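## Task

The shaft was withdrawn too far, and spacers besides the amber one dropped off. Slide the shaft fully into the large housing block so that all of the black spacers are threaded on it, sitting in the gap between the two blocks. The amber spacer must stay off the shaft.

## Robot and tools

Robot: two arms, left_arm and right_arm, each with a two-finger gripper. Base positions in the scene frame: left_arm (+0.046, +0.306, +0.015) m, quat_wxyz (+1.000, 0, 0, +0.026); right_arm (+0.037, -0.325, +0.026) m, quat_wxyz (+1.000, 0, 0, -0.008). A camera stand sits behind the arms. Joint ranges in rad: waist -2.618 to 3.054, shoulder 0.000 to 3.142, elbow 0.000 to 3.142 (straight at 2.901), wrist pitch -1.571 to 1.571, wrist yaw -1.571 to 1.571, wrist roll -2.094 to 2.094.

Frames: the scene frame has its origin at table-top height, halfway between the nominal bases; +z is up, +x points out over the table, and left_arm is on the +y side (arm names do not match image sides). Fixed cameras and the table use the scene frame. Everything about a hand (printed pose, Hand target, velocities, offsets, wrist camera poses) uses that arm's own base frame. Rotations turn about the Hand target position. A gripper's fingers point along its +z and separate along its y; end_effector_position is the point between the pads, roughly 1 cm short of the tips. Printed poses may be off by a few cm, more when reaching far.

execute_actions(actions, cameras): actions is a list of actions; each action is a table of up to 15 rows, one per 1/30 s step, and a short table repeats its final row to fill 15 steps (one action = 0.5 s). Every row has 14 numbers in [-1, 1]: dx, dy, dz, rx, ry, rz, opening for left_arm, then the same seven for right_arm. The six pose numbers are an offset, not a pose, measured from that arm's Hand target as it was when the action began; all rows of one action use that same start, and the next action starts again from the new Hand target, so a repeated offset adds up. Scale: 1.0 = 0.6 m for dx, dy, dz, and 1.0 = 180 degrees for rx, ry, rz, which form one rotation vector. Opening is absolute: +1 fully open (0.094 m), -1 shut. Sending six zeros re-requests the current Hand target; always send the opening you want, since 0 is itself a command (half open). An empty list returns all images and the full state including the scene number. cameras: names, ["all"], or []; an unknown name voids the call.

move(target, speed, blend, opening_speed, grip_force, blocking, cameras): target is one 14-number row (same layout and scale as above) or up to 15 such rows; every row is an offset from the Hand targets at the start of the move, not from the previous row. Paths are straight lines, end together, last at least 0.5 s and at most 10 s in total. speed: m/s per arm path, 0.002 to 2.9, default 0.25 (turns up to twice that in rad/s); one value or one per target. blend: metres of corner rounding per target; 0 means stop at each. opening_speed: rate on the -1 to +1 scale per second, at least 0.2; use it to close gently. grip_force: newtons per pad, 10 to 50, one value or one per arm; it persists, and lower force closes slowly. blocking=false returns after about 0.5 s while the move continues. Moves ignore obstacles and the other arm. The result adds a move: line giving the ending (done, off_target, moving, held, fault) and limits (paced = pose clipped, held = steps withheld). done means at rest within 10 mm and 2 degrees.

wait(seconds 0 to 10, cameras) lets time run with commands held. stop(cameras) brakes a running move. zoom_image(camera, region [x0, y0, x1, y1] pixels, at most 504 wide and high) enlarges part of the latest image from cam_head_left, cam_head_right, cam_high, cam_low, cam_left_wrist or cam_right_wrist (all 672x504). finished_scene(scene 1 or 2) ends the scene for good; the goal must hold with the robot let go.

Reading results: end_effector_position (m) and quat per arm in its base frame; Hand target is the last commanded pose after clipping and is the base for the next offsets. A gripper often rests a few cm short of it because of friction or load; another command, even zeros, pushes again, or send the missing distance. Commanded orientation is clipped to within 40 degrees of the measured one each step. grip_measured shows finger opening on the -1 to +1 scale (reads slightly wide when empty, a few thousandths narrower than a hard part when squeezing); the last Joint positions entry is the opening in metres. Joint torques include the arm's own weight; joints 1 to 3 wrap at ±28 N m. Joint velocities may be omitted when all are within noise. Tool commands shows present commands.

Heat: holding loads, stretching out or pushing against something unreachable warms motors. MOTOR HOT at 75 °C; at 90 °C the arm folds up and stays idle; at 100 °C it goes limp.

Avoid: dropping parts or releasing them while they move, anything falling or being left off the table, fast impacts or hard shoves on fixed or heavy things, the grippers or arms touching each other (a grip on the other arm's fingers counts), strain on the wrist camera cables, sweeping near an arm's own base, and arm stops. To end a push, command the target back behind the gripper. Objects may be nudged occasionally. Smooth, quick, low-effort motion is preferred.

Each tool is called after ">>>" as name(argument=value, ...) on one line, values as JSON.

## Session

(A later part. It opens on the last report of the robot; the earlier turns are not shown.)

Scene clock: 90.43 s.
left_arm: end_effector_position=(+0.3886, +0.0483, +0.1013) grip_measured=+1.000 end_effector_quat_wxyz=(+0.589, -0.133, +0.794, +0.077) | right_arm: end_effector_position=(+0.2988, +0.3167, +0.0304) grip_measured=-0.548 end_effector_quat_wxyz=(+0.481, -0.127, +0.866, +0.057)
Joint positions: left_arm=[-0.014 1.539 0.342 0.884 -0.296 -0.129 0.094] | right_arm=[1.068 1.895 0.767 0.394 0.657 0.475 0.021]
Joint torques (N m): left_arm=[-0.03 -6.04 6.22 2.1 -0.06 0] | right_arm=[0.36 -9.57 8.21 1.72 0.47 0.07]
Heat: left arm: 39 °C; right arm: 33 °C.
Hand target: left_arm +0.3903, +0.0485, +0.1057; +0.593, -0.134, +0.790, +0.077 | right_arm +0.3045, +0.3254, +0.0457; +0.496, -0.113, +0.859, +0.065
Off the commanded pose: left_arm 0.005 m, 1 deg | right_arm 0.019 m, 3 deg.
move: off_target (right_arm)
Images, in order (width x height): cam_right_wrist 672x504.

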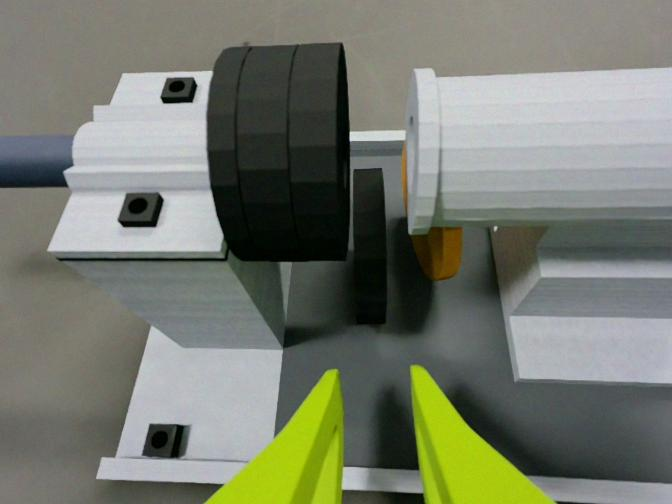

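>>> execute_actions(actions=[])

>>> zoom_image(camera="cam_high", region=[260, 200, 400, 330])

>>> zoom_image(camera="cam_low", region=[290, 220, 350, 280])

>>> zoom_image(camera="cam_head_left", region=[260, 110, 400, 230])

Scene clock: 91.93 s.
left_arm: end_effector_position=(+0.3886, +0.0483, +0.1013) grip_measured=+1.000 end_effector_quat_wxyz=(+0.589, -0.133, +0.794, +0.077) | right_arm: end_effector_position=(+0.2988, +0.3166, +0.0303) grip_measured=-0.548 end_effector_quat_wxyz=(+0.481, -0.127, +0.866, +0.057)
Joint positions: left_arm=[-0.014 1.539 0.342 0.884 -0.296 -0.129 0.094] | right_arm=[1.068 1.895 0.767 0.393 0.657 0.476 0.021]
Joint velocities: within noise
Joint torques (N m): left_arm=[-0.03 -6.05 6.23 2.1 -0.06 -0.01] | right_arm=[0.36 -9.57 8.23 1.72 0.45 0.07]
Motor temperatures (°C): left_arm=[25 27 30 39 24 23 27] | right_arm=[25 27 29 33 24 25 25]
Heat: left arm: 39 °C; right arm: 33 °C.
Hand target: left_arm +0.3903, +0.0485, +0.1057; +0.593, -0.134, +0.790, +0.077 | right_arm +0.3045, +0.3254, +0.0457; +0.496, -0.113, +0.859, +0.065
Tool commands: left_gripper/opening=+1.0 right_gripper/opening=-0.55
Off the commanded pose: left_arm 0.005 m, 1 deg | right_arm 0.019 m, 3 deg.

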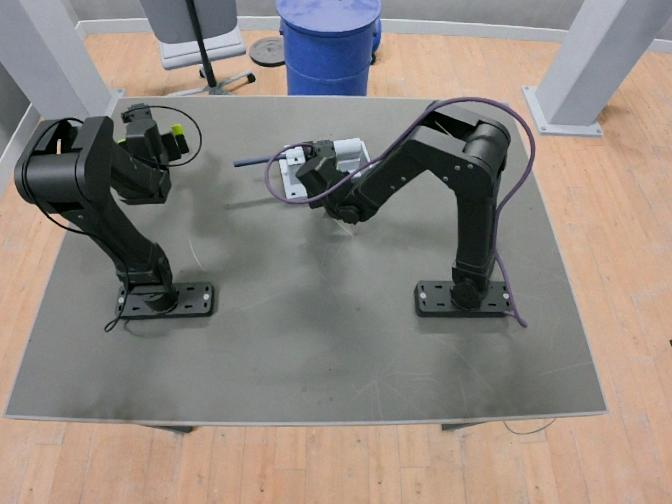

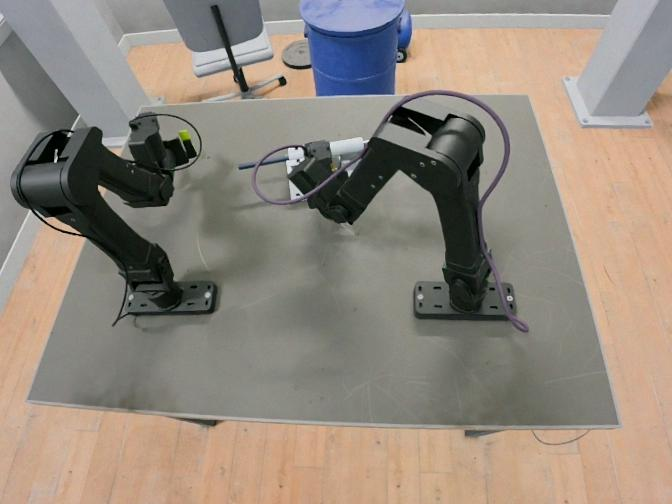

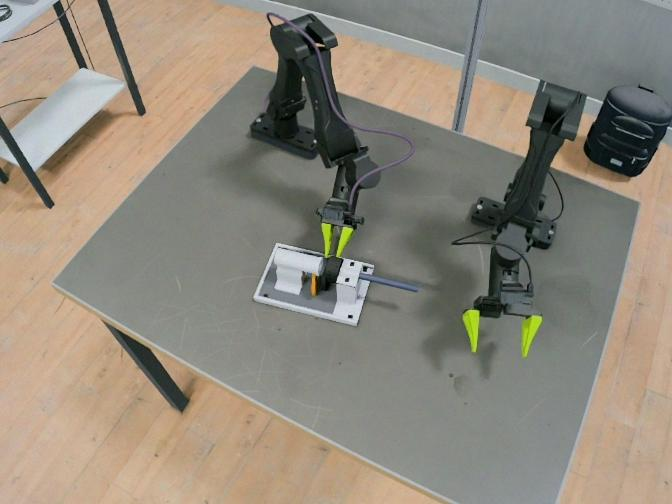

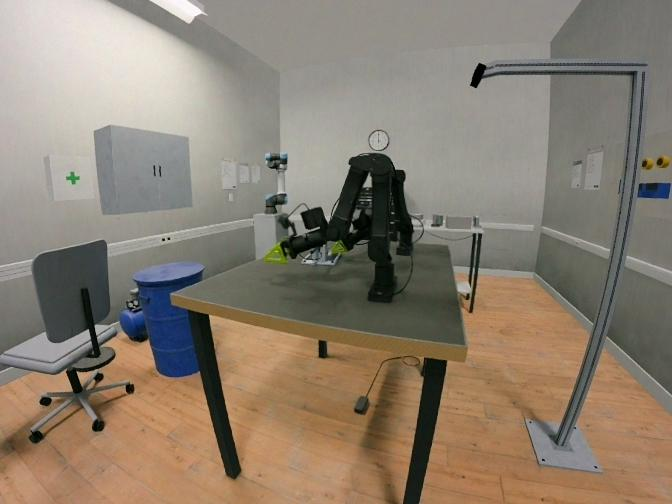

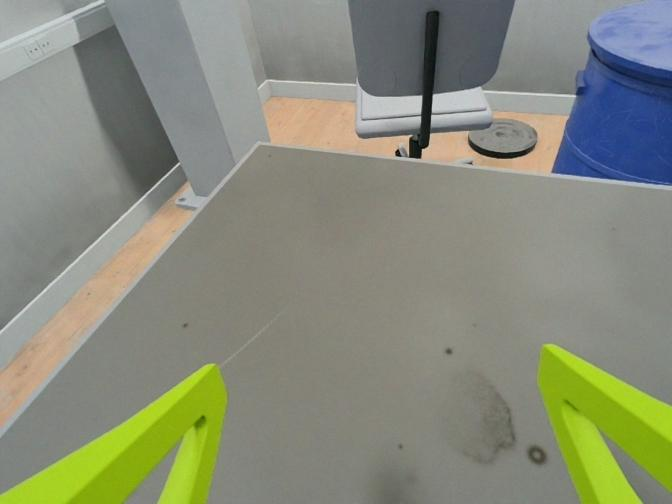

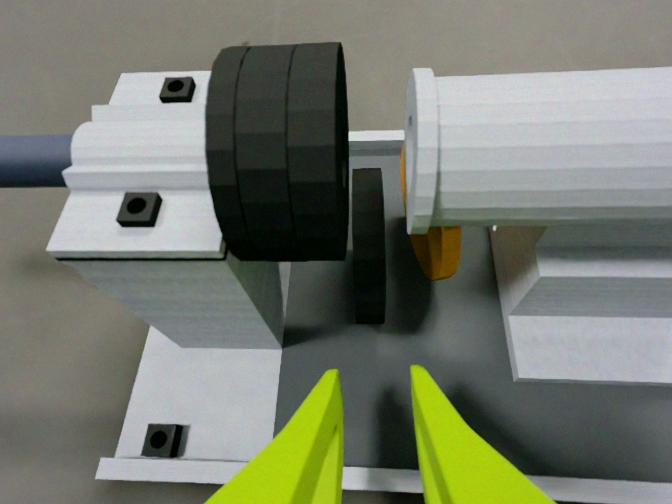

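Scaled by 3.600 from the camera's 672x504 image, which has a finer 960x720 frame.

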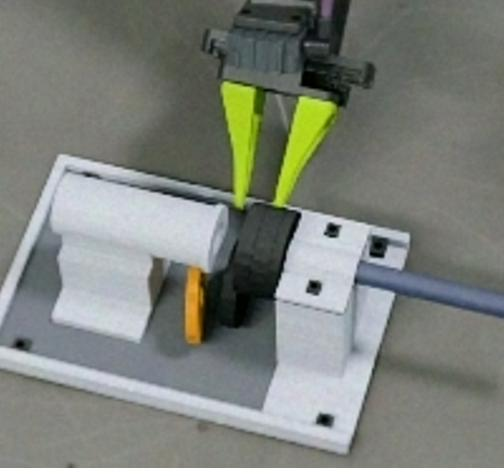

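Scaled by 8.400 from the camera's 672x504 image, which has a finer 960x720 frame.

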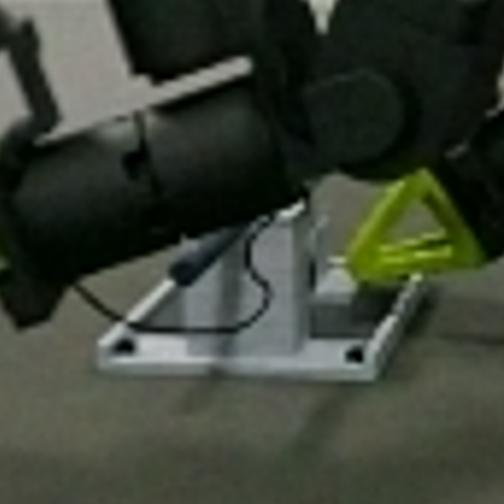

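Scaled by 3.600 from the camera's 672x504 image, which has a finer 960x720 frame.

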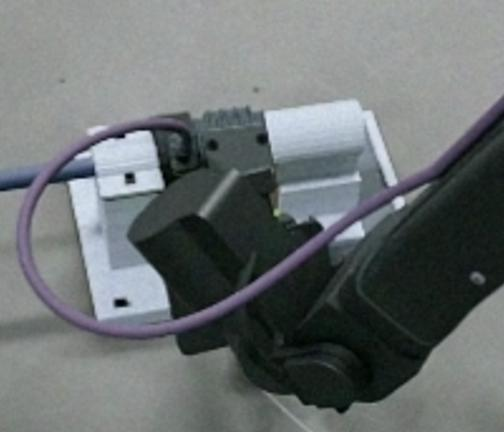

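>>> zoom_image(camera="cam_right_wrist", region=[200, 340, 560, 504])

Scaled by 1.400 from the camera's 672x504 image, which has a finer 960x720 frame.

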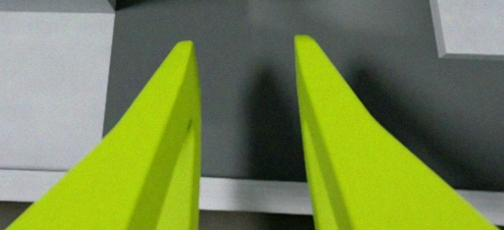

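>>> move(target=[0,0,0,0,0,0,1, 0.0148,0.0093,0.0045,0,0,-0.025,-0.55], speed=0.1, cameras=["cam_right_wrist"])

Scene clock: 101.53 s.
left_arm: end_effector_position=(+0.3886, +0.0483, +0.1013) grip_measured=+1.000 end_effector_quat_wxyz=(+0.589, -0.133, +0.794, +0.077) | right_arm: end_effector_position=(+0.3101, +0.3253, +0.0460) grip_measured=-0.548 end_effector_quat_wxyz=(+0.492, -0.086, +0.865, +0.049)
Joint positions: left_arm=[-0.014 1.539 0.342 0.884 -0.296 -0.129 0.094] | right_arm=[1.075 1.91 0.867 0.293 0.721 0.551 0.021]
Joint torques (N m): left_arm=[-0.03 -6.04 6.23 2.1 -0.07 0.01] | right_arm=[0.46 -7.32 8.36 1.66 0.5 0.06]
Heat: left arm: 39 °C; right arm: 33 °C.
Hand target: left_arm +0.3903, +0.0485, +0.1057; +0.593, -0.134, +0.790, +0.077 | right_arm +0.3135, +0.3311, +0.0487; +0.498, -0.079, +0.862, +0.046
Off the commanded pose: left_arm 0.005 m, 1 deg | right_arm 0.007 m, 1 deg.
move: done
Images, in order (width x height): cam_right_wrist 672x504.

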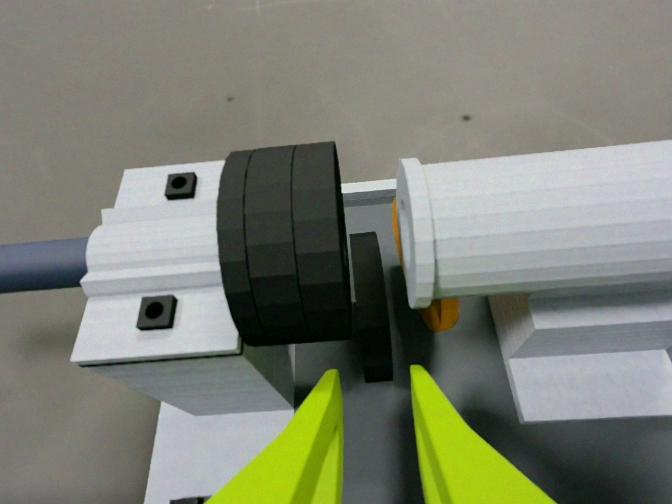

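>>> execute_actions(actions=[])

>>> zoom_image(camera="cam_high", region=[290, 220, 370, 300])

>>> zoom_image(camera="cam_low", region=[295, 230, 345, 270])

Scene clock: 103.43 s.
left_arm: end_effector_position=(+0.3886, +0.0483, +0.1013) grip_measured=+1.000 end_effector_quat_wxyz=(+0.589, -0.133, +0.794, +0.077) | right_arm: end_effector_position=(+0.3101, +0.3252, +0.0459) grip_measured=-0.548 end_effector_quat_wxyz=(+0.491, -0.086, +0.865, +0.049)
Joint positions: left_arm=[-0.014 1.539 0.342 0.884 -0.296 -0.129 0.094] | right_arm=[1.075 1.91 0.867 0.292 0.721 0.551 0.021]
Joint velocities: within noise
Joint torques (N m): left_arm=[-0.03 -6.05 6.22 2.1 -0.06 0] | right_arm=[0.46 -7.31 8.36 1.67 0.49 0.07]
Motor temperatures (°C): left_arm=[25 27 30 39 24 23 27] | right_arm=[25 28 30 33 24 25 25]
Heat: left arm: 39 °C; right arm: 33 °C.
Hand target: left_arm +0.3903, +0.0485, +0.1057; +0.593, -0.134, +0.790, +0.077 | right_arm +0.3134, +0.3310, +0.0486; +0.498, -0.080, +0.862, +0.046
Tool commands: left_gripper/opening=+1.0 right_gripper/opening=-0.55
Off the commanded pose: left_arm 0.005 m, 1 deg | right_arm 0.007 m, 1 deg.

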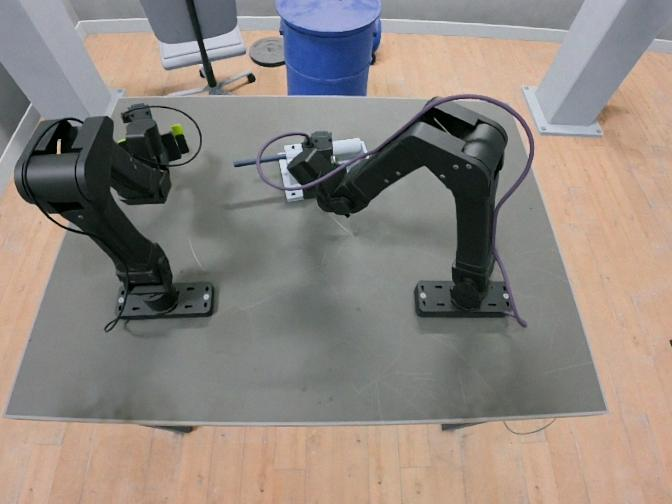

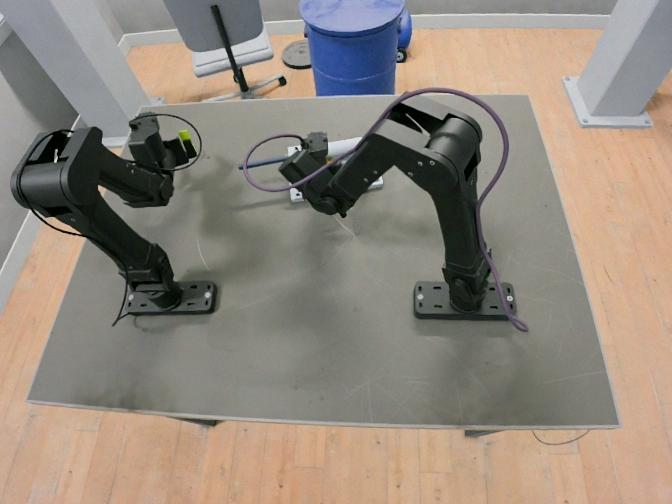

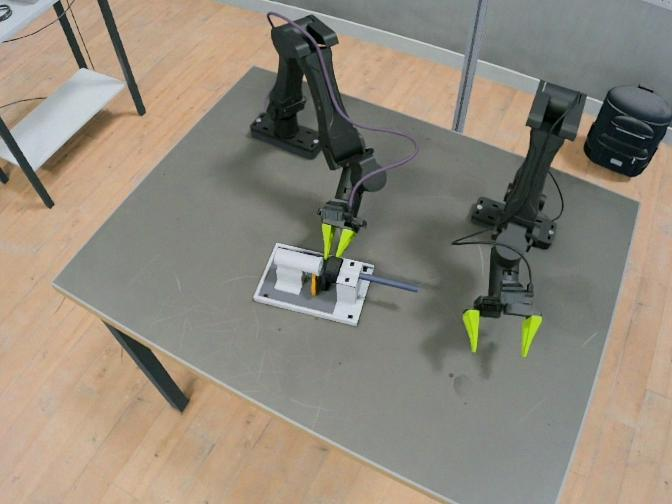

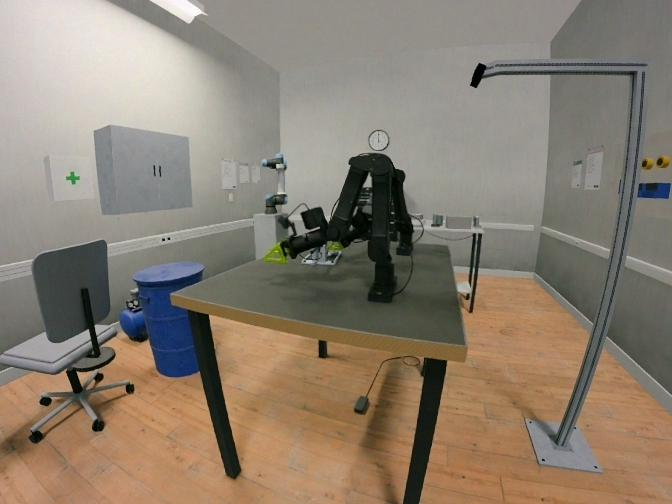

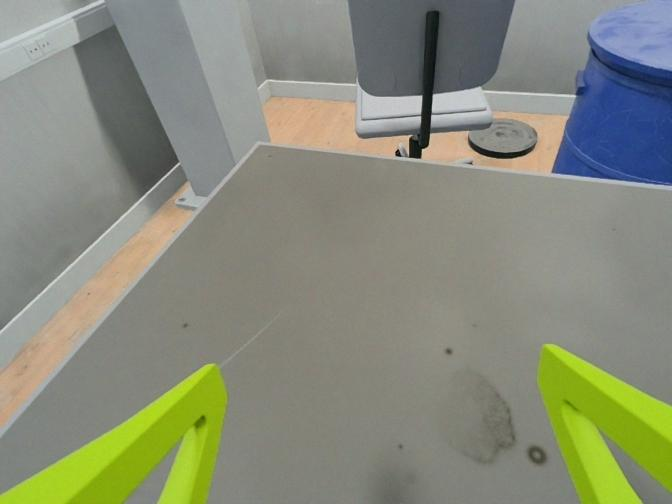

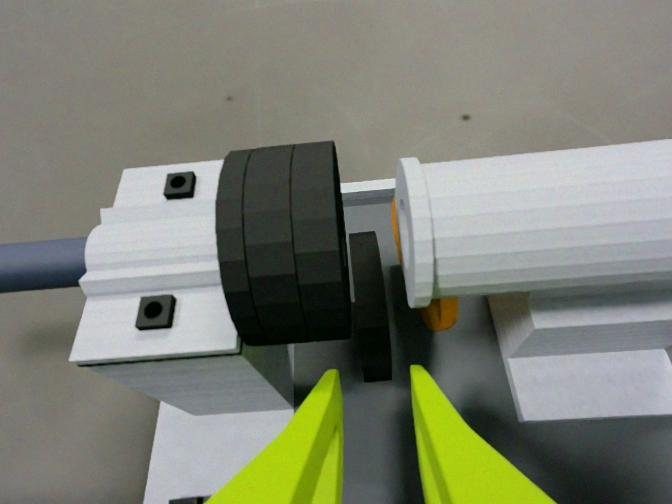

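Scaled by 6.300 from the camera's 672x504 image, which has a finer 960x720 frame.

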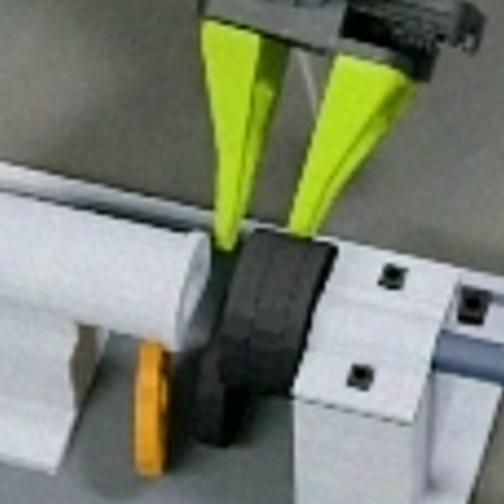

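Scaled by 10.080 from the camera's 672x504 image, which has a finer 960x720 frame.

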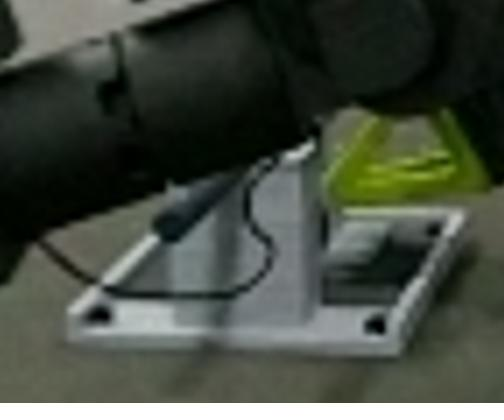

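>>> zoom_image(camera="cam_right_wrist", region=[0, 120, 400, 420])

Scaled by 1.260 from the camera's 672x504 image, which has a finer 960x720 frame.

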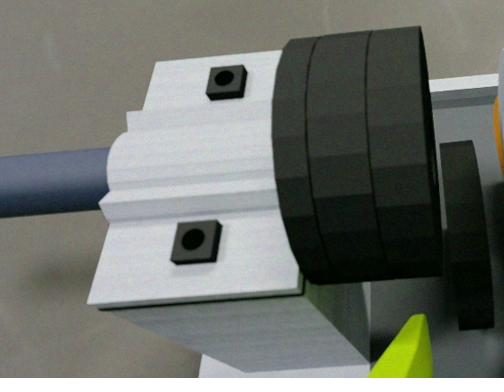

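>>> move(target=[0,0,0,0,0,-0.0833,1, 0,0,0,0,0,0,-0.55], speed=0.25, cameras=["cam_left_wrist"])

Scene clock: 113.70 s.
left_arm: end_effector_position=(+0.3901, +0.0481, +0.0986) grip_measured=+1.000 end_effector_quat_wxyz=(+0.590, -0.034, +0.807, -0.002) | right_arm: end_effector_position=(+0.3100, +0.3251, +0.0458) grip_measured=-0.548 end_effector_quat_wxyz=(+0.491, -0.087, +0.865, +0.049)
Joint positions: left_arm=[0.183 1.539 0.335 0.892 0.137 0 0.094] | right_arm=[1.075 1.91 0.867 0.292 0.721 0.551 0.021]
Joint torques (N m): left_arm=[0.4 -6.99 5.55 2.19 0.09 0.06] | right_arm=[0.46 -7.32 8.35 1.66 0.5 0.08]
Heat: left arm: 40 °C; right arm: 33 °C.
Hand target: left_arm +0.3904, +0.0486, +0.1058; +0.598, -0.030, +0.801, -0.001 | right_arm +0.3134, +0.3310, +0.0486; +0.498, -0.080, +0.862, +0.046
Off the commanded pose: left_arm 0.007 m, 1 deg | right_arm 0.007 m, 1 deg.
move: done
Images, in order (width x height): cam_left_wrist 672x504.

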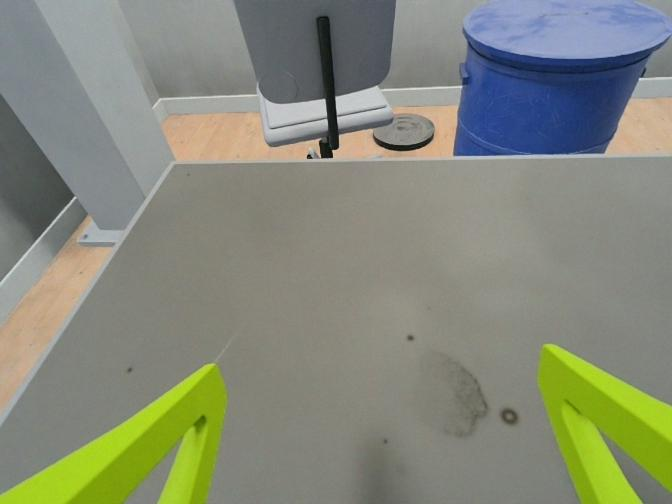

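>>> execute_actions(actions=[], cameras=["cam_high","cam_right_wrist"])

>>> zoom_image(camera="cam_high", region=[308, 240, 348, 280])

Scene clock: 117.03 s.
left_arm: end_effector_position=(+0.3901, +0.0480, +0.0986) grip_measured=+1.000 end_effector_quat_wxyz=(+0.590, -0.033, +0.807, -0.002) | right_arm: end_effector_position=(+0.3100, +0.3251, +0.0458) grip_measured=-0.548 end_effector_quat_wxyz=(+0.491, -0.087, +0.865, +0.049)
Joint positions: left_arm=[0.183 1.539 0.335 0.892 0.138 0 0.094] | right_arm=[1.075 1.91 0.867 0.292 0.721 0.551 0.021]
Joint velocities: within noise
Joint torques (N m): left_arm=[0.4 -7.02 5.57 2.19 0.09 0.06] | right_arm=[0.44 -7.32 8.38 1.67 0.49 0.08]
Motor temperatures (°C): left_arm=[25 27 30 40 24 23 27] | right_arm=[25 28 30 33 24 25 25]
Heat: left arm: 40 °C; right arm: 33 °C.
Hand target: left_arm +0.3904, +0.0486, +0.1058; +0.598, -0.029, +0.801, -0.001 | right_arm +0.3134, +0.3310, +0.0486; +0.498, -0.080, +0.862, +0.046
Tool commands: left_gripper/opening=+1.0 right_gripper/opening=-0.55
Off the commanded pose: left_arm 0.007 m, 1 deg | right_arm 0.007 m, 1 deg.
Images, in order (width x height): cam_high 672x504, cam_right_wrist 672x504.

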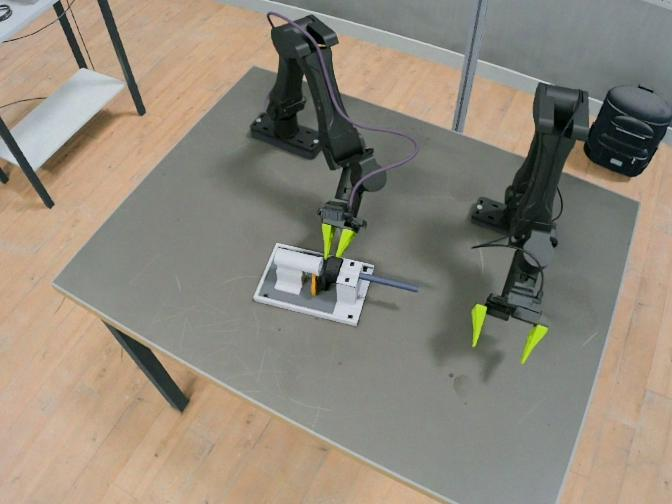

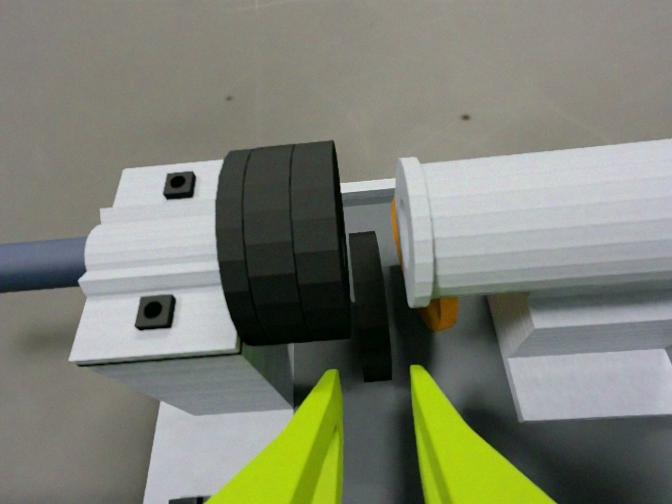

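Scaled by 12.600 from the camera's 672x504 image, which has a finer 960x720 frame.

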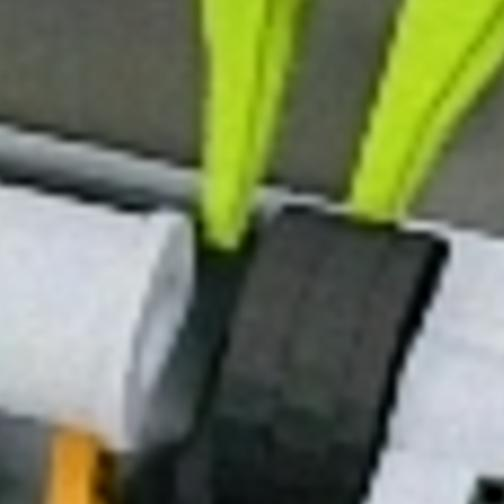

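>>> move(target=[[0,0,0,0,0,0,1, 0,0,-0.0167,0,0,0,-0.55],[0,0,0,0,0,0,1, 0.0107,0.0,-0.03,0,0,0.003,-0.55]], speed=0.08, cameras=["cam_right_wrist","cam_high"])

>>> zoom_image(camera="cam_high", region=[308, 240, 348, 280])

Scene clock: 127.20 s.
left_arm: end_effector_position=(+0.3901, +0.0480, +0.0986) grip_measured=+1.000 end_effector_quat_wxyz=(+0.590, -0.033, +0.807, -0.002) | right_arm: end_effector_position=(+0.3137, +0.3265, +0.0292) grip_measured=-0.548 end_effector_quat_wxyz=(+0.492, -0.090, +0.865, +0.043)
Joint positions: left_arm=[0.183 1.539 0.335 0.892 0.138 0 0.094] | right_arm=[1.069 1.972 0.867 0.354 0.721 0.536 0.021]
Joint torques (N m): left_arm=[0.4 -7.01 5.55 2.19 0.09 0.05] | right_arm=[-0.58 -7.79 7.08 1.97 0.28 -0.04]
Heat: left arm: 40 °C; right arm: 34 °C.
Hand target: left_arm +0.3904, +0.0486, +0.1058; +0.598, -0.029, +0.801, -0.001 | right_arm +0.3198, +0.3311, +0.0306; +0.498, -0.084, +0.862, +0.048
Off the commanded pose: left_arm 0.007 m, 1 deg | right_arm 0.008 m, 1 deg.
move: done
Images, in order (width x height): cam_high 672x504, cam_right_wrist 672x504.

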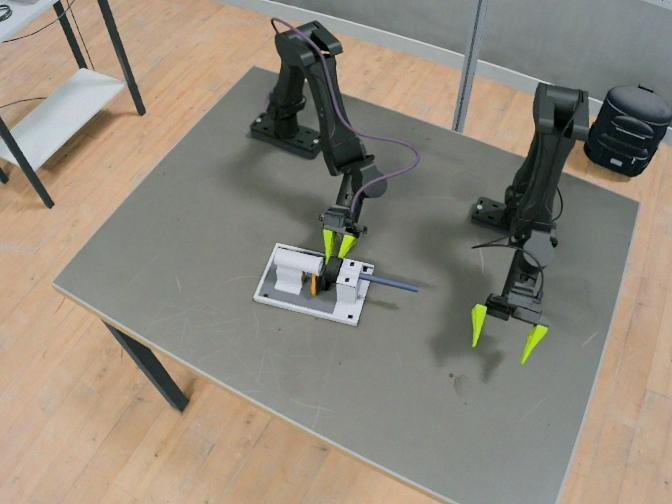

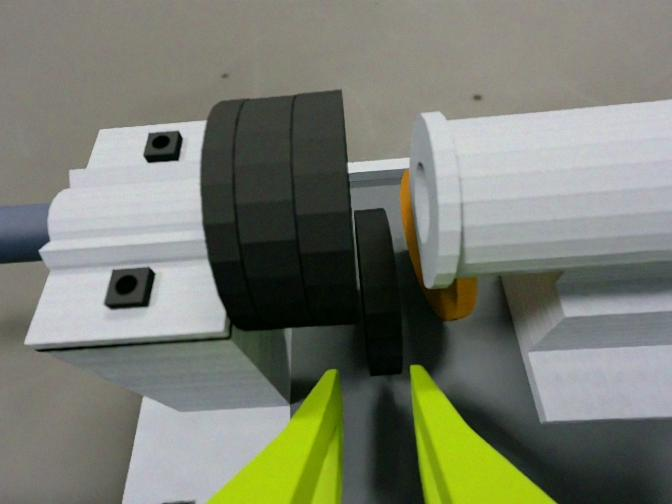

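Scaled by 12.600 from the camera's 672x504 image, which has a finer 960x720 frame.

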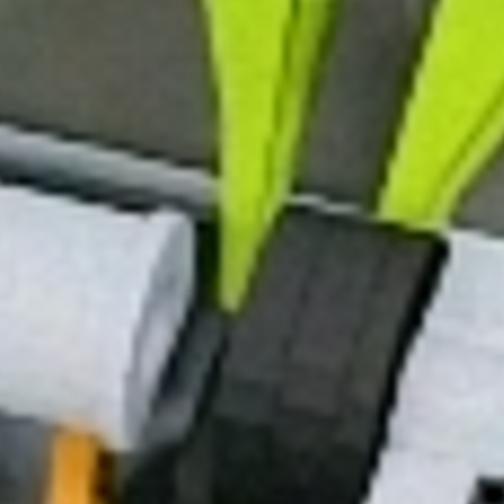

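>>> move(target=[0,0,0,0,0,0,1, 0.0092,-0.01,0.0015,0,0,0.003,-0.55], speed=0.05, cameras=["cam_right_wrist"])

Scene clock: 130.03 s.
left_arm: end_effector_position=(+0.3901, +0.0480, +0.0986) grip_measured=+1.000 end_effector_quat_wxyz=(+0.590, -0.033, +0.807, -0.002) | right_arm: end_effector_position=(+0.3224, +0.3247, +0.0318) grip_measured=-0.548 end_effector_quat_wxyz=(+0.495, -0.091, +0.863, +0.047)
Joint positions: left_arm=[0.183 1.539 0.335 0.892 0.138 0 0.094] | right_arm=[1.043 1.972 0.867 0.382 0.7 0.507 0.021]
Joint torques (N m): left_arm=[0.42 -6.99 5.56 2.19 0.08 0.06] | right_arm=[-0.55 -8.83 5.57 1.99 0.21 -0.04]
Heat: left arm: 40 °C; right arm: 34 °C.
Hand target: left_arm +0.3904, +0.0486, +0.1058; +0.598, -0.029, +0.801, -0.001 | right_arm +0.3255, +0.3250, +0.0315; +0.497, -0.088, +0.862, +0.051
Off the commanded pose: left_arm 0.007 m, 1 deg | right_arm 0.003 m, 1 deg.
move: done
Images, in order (width x height): cam_right_wrist 672x504.

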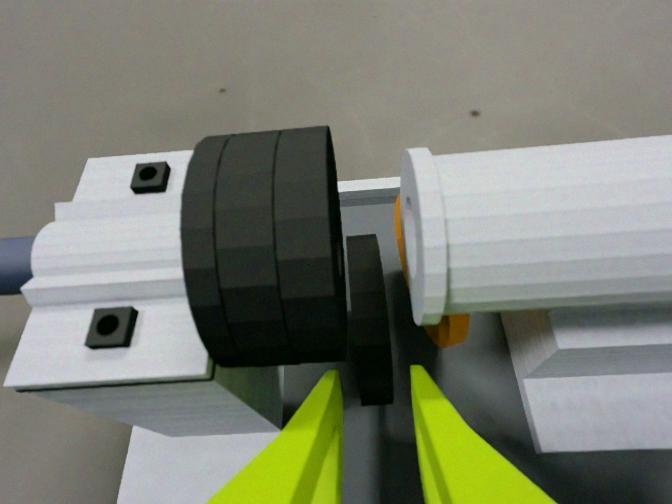

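>>> move(target=[0,0,0,0,0,0,1, 0,0,0,0,0,0,-0.78], speed=0.05, opening_speed=0.3, grip_force=40, cameras=["cam_right_wrist","cam_high"])

>>> zoom_image(camera="cam_right_wrist", region=[280, 210, 480, 440])

Scene clock: 132.37 s.
left_arm: end_effector_position=(+0.3901, +0.0480, +0.0986) grip_measured=+1.000 end_effector_quat_wxyz=(+0.590, -0.033, +0.807, -0.002) | right_arm: end_effector_position=(+0.3224, +0.3250, +0.0319) grip_measured=-0.776 end_effector_quat_wxyz=(+0.495, -0.091, +0.863, +0.048)
Joint positions: left_arm=[0.183 1.539 0.335 0.892 0.138 0 0.094] | right_arm=[1.043 1.972 0.867 0.383 0.699 0.506 0.011]
Joint torques (N m): left_arm=[0.42 -7.01 5.56 2.19 0.09 0.06] | right_arm=[-0.55 -8.83 5.59 1.99 0.23 -0.05]
Heat: left arm: 40 °C; right arm: 34 °C.
Hand target: left_arm +0.3904, +0.0486, +0.1058; +0.598, -0.029, +0.801, -0.001 | right_arm +0.3255, +0.3250, +0.0315; +0.498, -0.088, +0.862, +0.051
Off the commanded pose: left_arm 0.007 m, 1 deg | right_arm 0.003 m, 1 deg.
grip_force (N): 40, 40
move: done
Images, in order (width x height): cam_high 672x504, cam_right_wrist 672x504.

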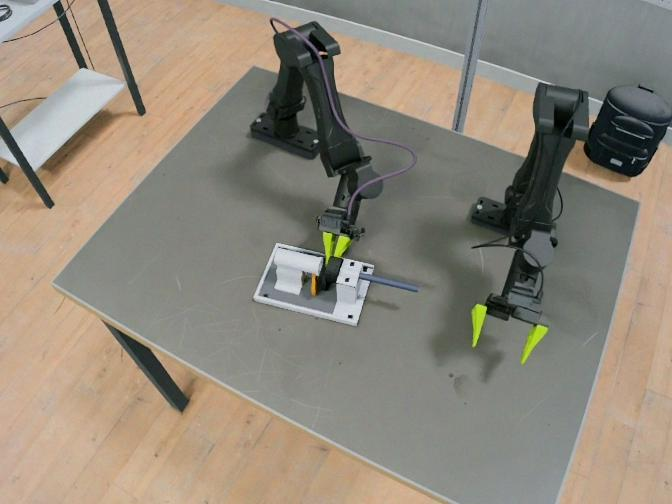

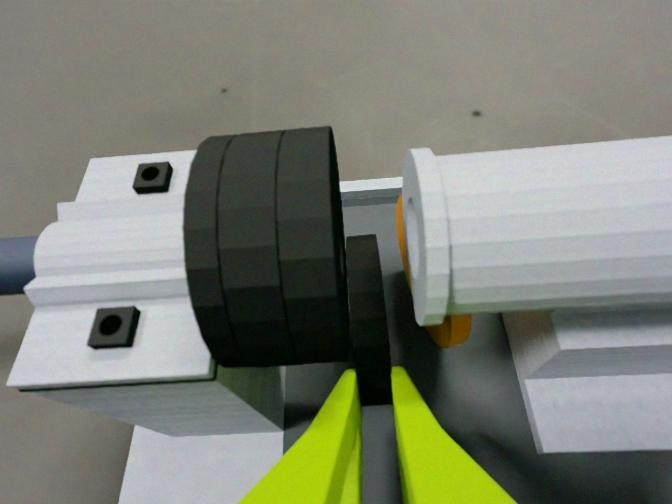

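Scaled by 2.191 from the camera's 672x504 image, which has a finer 960x720 frame.

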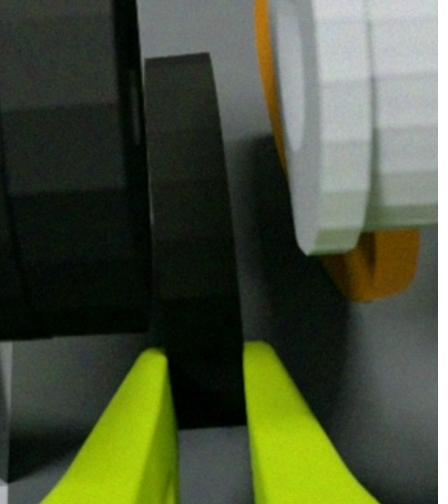

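>>> move(target=[0,0,0,0,0,0,1, 0,0,0,0,0,0,-0.86], speed=0.05, opening_speed=0.2, cameras=["cam_right_wrist"])

>>> zoom_image(camera="cam_right_wrist", region=[280, 210, 480, 440])

Scene clock: 133.37 s.
left_arm: end_effector_position=(+0.3901, +0.0480, +0.0986) grip_measured=+1.000 end_effector_quat_wxyz=(+0.590, -0.033, +0.807, -0.002) | right_arm: end_effector_position=(+0.3224, +0.3251, +0.0320) grip_measured=-0.809 end_effector_quat_wxyz=(+0.495, -0.091, +0.863, +0.048)
Joint positions: left_arm=[0.183 1.539 0.335 0.892 0.138 0 0.094] | right_arm=[1.043 1.972 0.867 0.383 0.699 0.506 0.009]
Joint torques (N m): left_arm=[0.4 -7.02 5.55 2.19 0.09 0.06] | right_arm=[-0.58 -8.83 5.57 1.98 0.22 -0.04]
Heat: left arm: 40 °C; right arm: 34 °C.
Hand target: left_arm +0.3904, +0.0486, +0.1058; +0.598, -0.029, +0.801, -0.001 | right_arm +0.3255, +0.3250, +0.0315; +0.498, -0.087, +0.862, +0.051
Off the commanded pose: left_arm 0.007 m, 1 deg | right_arm 0.003 m, 1 deg.
grip_force (N): 40, 40
move: done
Images, in order (width x height): cam_right_wrist 672x504.

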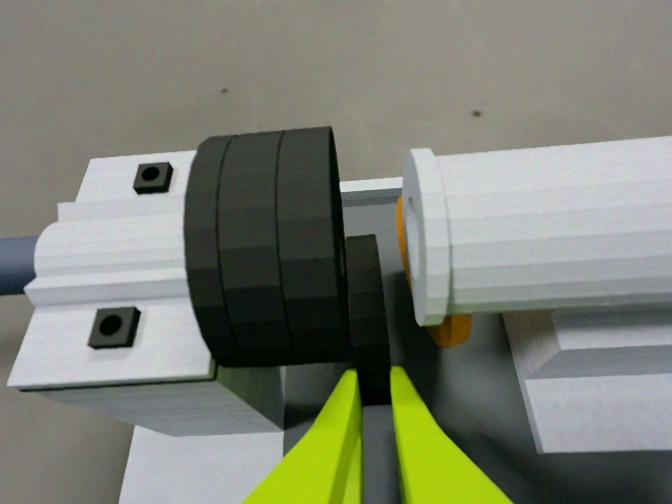

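Scaled by 2.191 from the camera's 672x504 image, which has a finer 960x720 frame.

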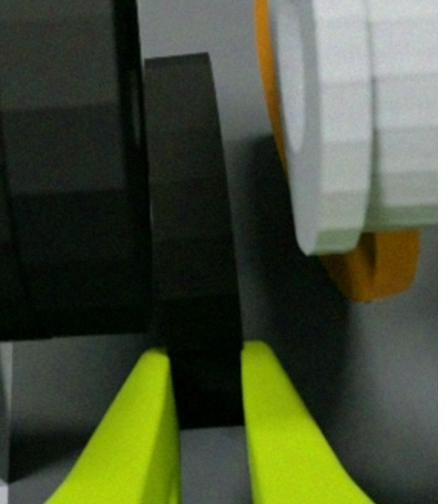

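>>> move(target=[[0,0,0,0,0,0,1, 0,0,0,0,0,0,-0.91],[0,0,0,0,0,0,1, 0.001,-0.0067,0.0133,0,0,0,-0.91]], speed=0.05, grip_force=50, cameras=["cam_right_wrist"])

Scene clock: 138.87 s.
left_arm: end_effector_position=(+0.3901, +0.0480, +0.0986) grip_measured=+1.000 end_effector_quat_wxyz=(+0.590, -0.033, +0.807, -0.002) | right_arm: end_effector_position=(+0.3232, +0.3245, +0.0318) grip_measured=-0.818 end_effector_quat_wxyz=(+0.494, -0.093, +0.863, +0.047)
Joint positions: left_arm=[0.183 1.539 0.335 0.892 0.138 0 0.094] | right_arm=[1.04 1.972 0.867 0.383 0.696 0.5 0.009]
Joint torques (N m): left_arm=[0.42 -7.01 5.56 2.19 0.09 0.06] | right_arm=[-0.9 -12.01 4.98 1.77 0.19 -0.07]
Heat: left arm: 40 °C; right arm: 35 °C.
Hand target: left_arm +0.3904, +0.0486, +0.1058; +0.598, -0.029, +0.801, -0.001 | right_arm +0.3261, +0.3210, +0.0395; +0.498, -0.088, +0.862, +0.051
Off the commanded pose: left_arm 0.007 m, 1 deg | right_arm 0.009 m, 1 deg.
move: done
Images, in order (width x height): cam_right_wrist 672x504.

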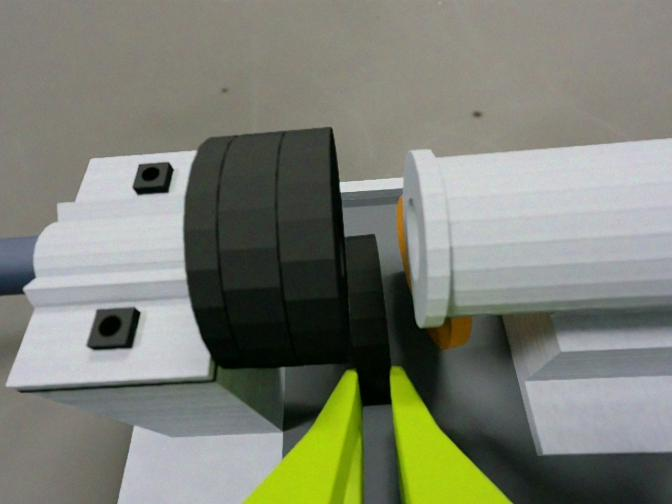

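>>> move(target=[0,0,0,0,0,0,1, 0.001,-0.0067,0.01,0,0,0,-0.91], speed=0.05, cameras=["cam_right_wrist"])

Scene clock: 140.10 s.
left_arm: end_effector_position=(+0.3901, +0.0480, +0.0986) grip_measured=+1.000 end_effector_quat_wxyz=(+0.590, -0.033, +0.807, -0.002) | right_arm: end_effector_position=(+0.3260, +0.3211, +0.0325) grip_measured=-0.818 end_effector_quat_wxyz=(+0.491, -0.094, +0.865, +0.044)
Joint positions: left_arm=[0.183 1.539 0.335 0.892 0.138 0 0.094] | right_arm=[1.028 1.965 0.867 0.372 0.686 0.493 0.009]
Joint torques (N m): left_arm=[0.42 -7.01 5.57 2.19 0.09 0.06] | right_arm=[-0.55 -13.86 4.37 1.74 0.23 -0.04]
Heat: left arm: 40 °C; right arm: 34 °C.
Hand target: left_arm +0.3904, +0.0486, +0.1058; +0.598, -0.029, +0.801, -0.001 | right_arm +0.3266, +0.3170, +0.0455; +0.498, -0.088, +0.861, +0.051
Off the commanded pose: left_arm 0.007 m, 1 deg | right_arm 0.014 m, 1 deg.
move: off_target (right_arm)
Images, in order (width x height): cam_right_wrist 672x504.

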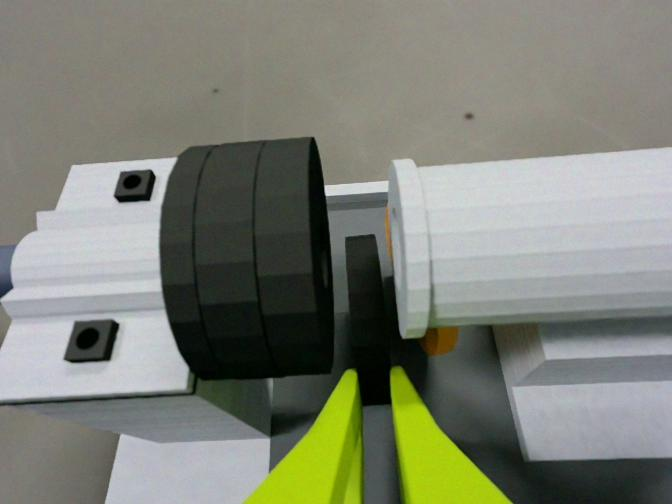

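>>> zoom_image(camera="cam_right_wrist", region=[220, 120, 480, 420])

Scaled by 1.680 from the camera's 672x504 image, which has a finer 960x720 frame.

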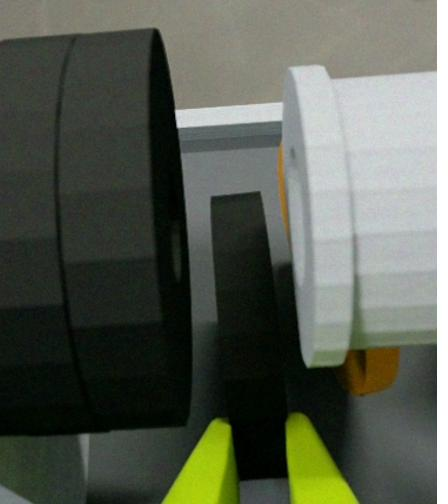

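>>> move(target=[0,0,0,0,0,0,1, -0.0098,-0.002,0.0267,0,0,0,-0.91], speed=0.05, cameras=["cam_right_wrist"])

Scene clock: 143.77 s.
left_arm: end_effector_position=(+0.3901, +0.0480, +0.0986) grip_measured=+1.000 end_effector_quat_wxyz=(+0.590, -0.033, +0.807, -0.002) | right_arm: end_effector_position=(+0.3240, +0.3180, +0.0498) grip_measured=-0.818 end_effector_quat_wxyz=(+0.492, -0.094, +0.864, +0.045)
Joint positions: left_arm=[0.183 1.539 0.335 0.892 0.138 0 0.094] | right_arm=[1.028 1.9 0.867 0.309 0.686 0.493 0.009]
Joint torques (N m): left_arm=[0.4 -7.01 5.56 2.19 0.09 0.06] | right_arm=[0.42 -13.2 4.88 1.65 0.33 0.07]
Heat: left arm: 40 °C; right arm: 34 °C.
Hand target: left_arm +0.3904, +0.0486, +0.1058; +0.598, -0.029, +0.801, -0.001 | right_arm +0.3207, +0.3158, +0.0615; +0.498, -0.088, +0.862, +0.051
Off the commanded pose: left_arm 0.007 m, 1 deg | right_arm 0.012 m, 1 deg.
move: off_target (right_arm)
Images, in order (width x height): cam_right_wrist 672x504.

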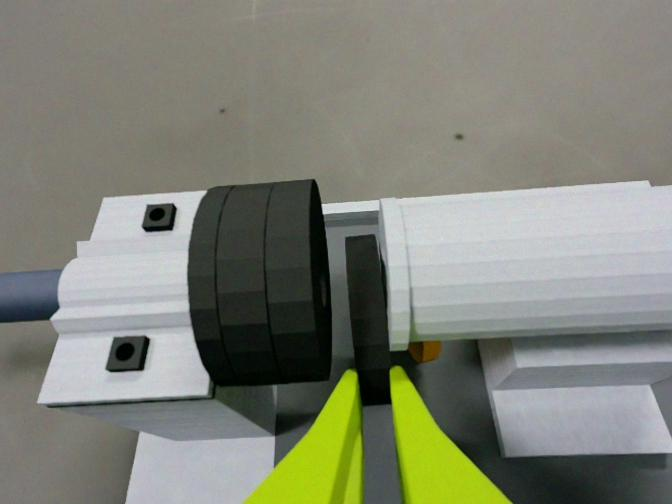

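>>> zoom_image(camera="cam_right_wrist", region=[220, 160, 480, 420])

Scaled by 1.938 from the camera's 672x504 image, which has a finer 960x720 frame.

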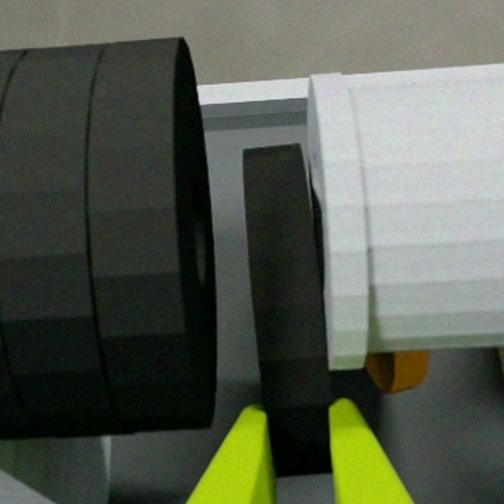

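>>> move(target=[0,0,0,0,0,0,1, -0.007,0.0042,0.005,0,0,0,-0.91], speed=0.05, cameras=["cam_right_wrist"])

Scene clock: 146.73 s.
left_arm: end_effector_position=(+0.3901, +0.0480, +0.0986) grip_measured=+1.000 end_effector_quat_wxyz=(+0.590, -0.033, +0.807, -0.002) | right_arm: end_effector_position=(+0.3177, +0.3194, +0.0479) grip_measured=-0.818 end_effector_quat_wxyz=(+0.485, -0.099, +0.868, +0.043)
Joint positions: left_arm=[0.183 1.539 0.335 0.892 0.138 0 0.094] | right_arm=[1.042 1.894 0.867 0.281 0.686 0.505 0.009]
Joint torques (N m): left_arm=[0.42 -6.99 5.56 2.19 0.09 0.07] | right_arm=[0.46 -13.35 5.35 1.69 0.45 0.08]
Heat: left arm: 40 °C; right arm: 34 °C.
Hand target: left_arm +0.3904, +0.0486, +0.1058; +0.598, -0.029, +0.801, -0.001 | right_arm +0.3166, +0.3183, +0.0645; +0.498, -0.088, +0.862, +0.051
Off the commanded pose: left_arm 0.007 m, 1 deg | right_arm 0.017 m, 2 deg.
move: off_target (right_arm)
Images, in order (width x height): cam_right_wrist 672x504.

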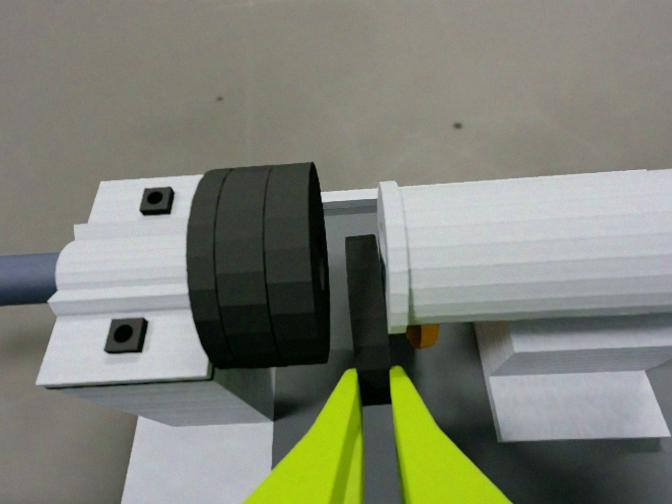

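>>> zoom_image(camera="cam_right_wrist", region=[220, 140, 480, 420])

Scaled by 1.800 from the camera's 672x504 image, which has a finer 960x720 frame.

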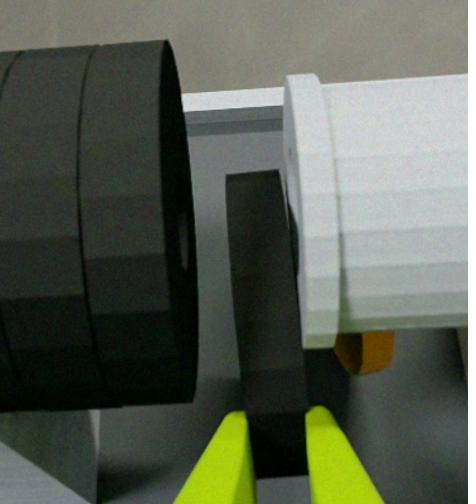

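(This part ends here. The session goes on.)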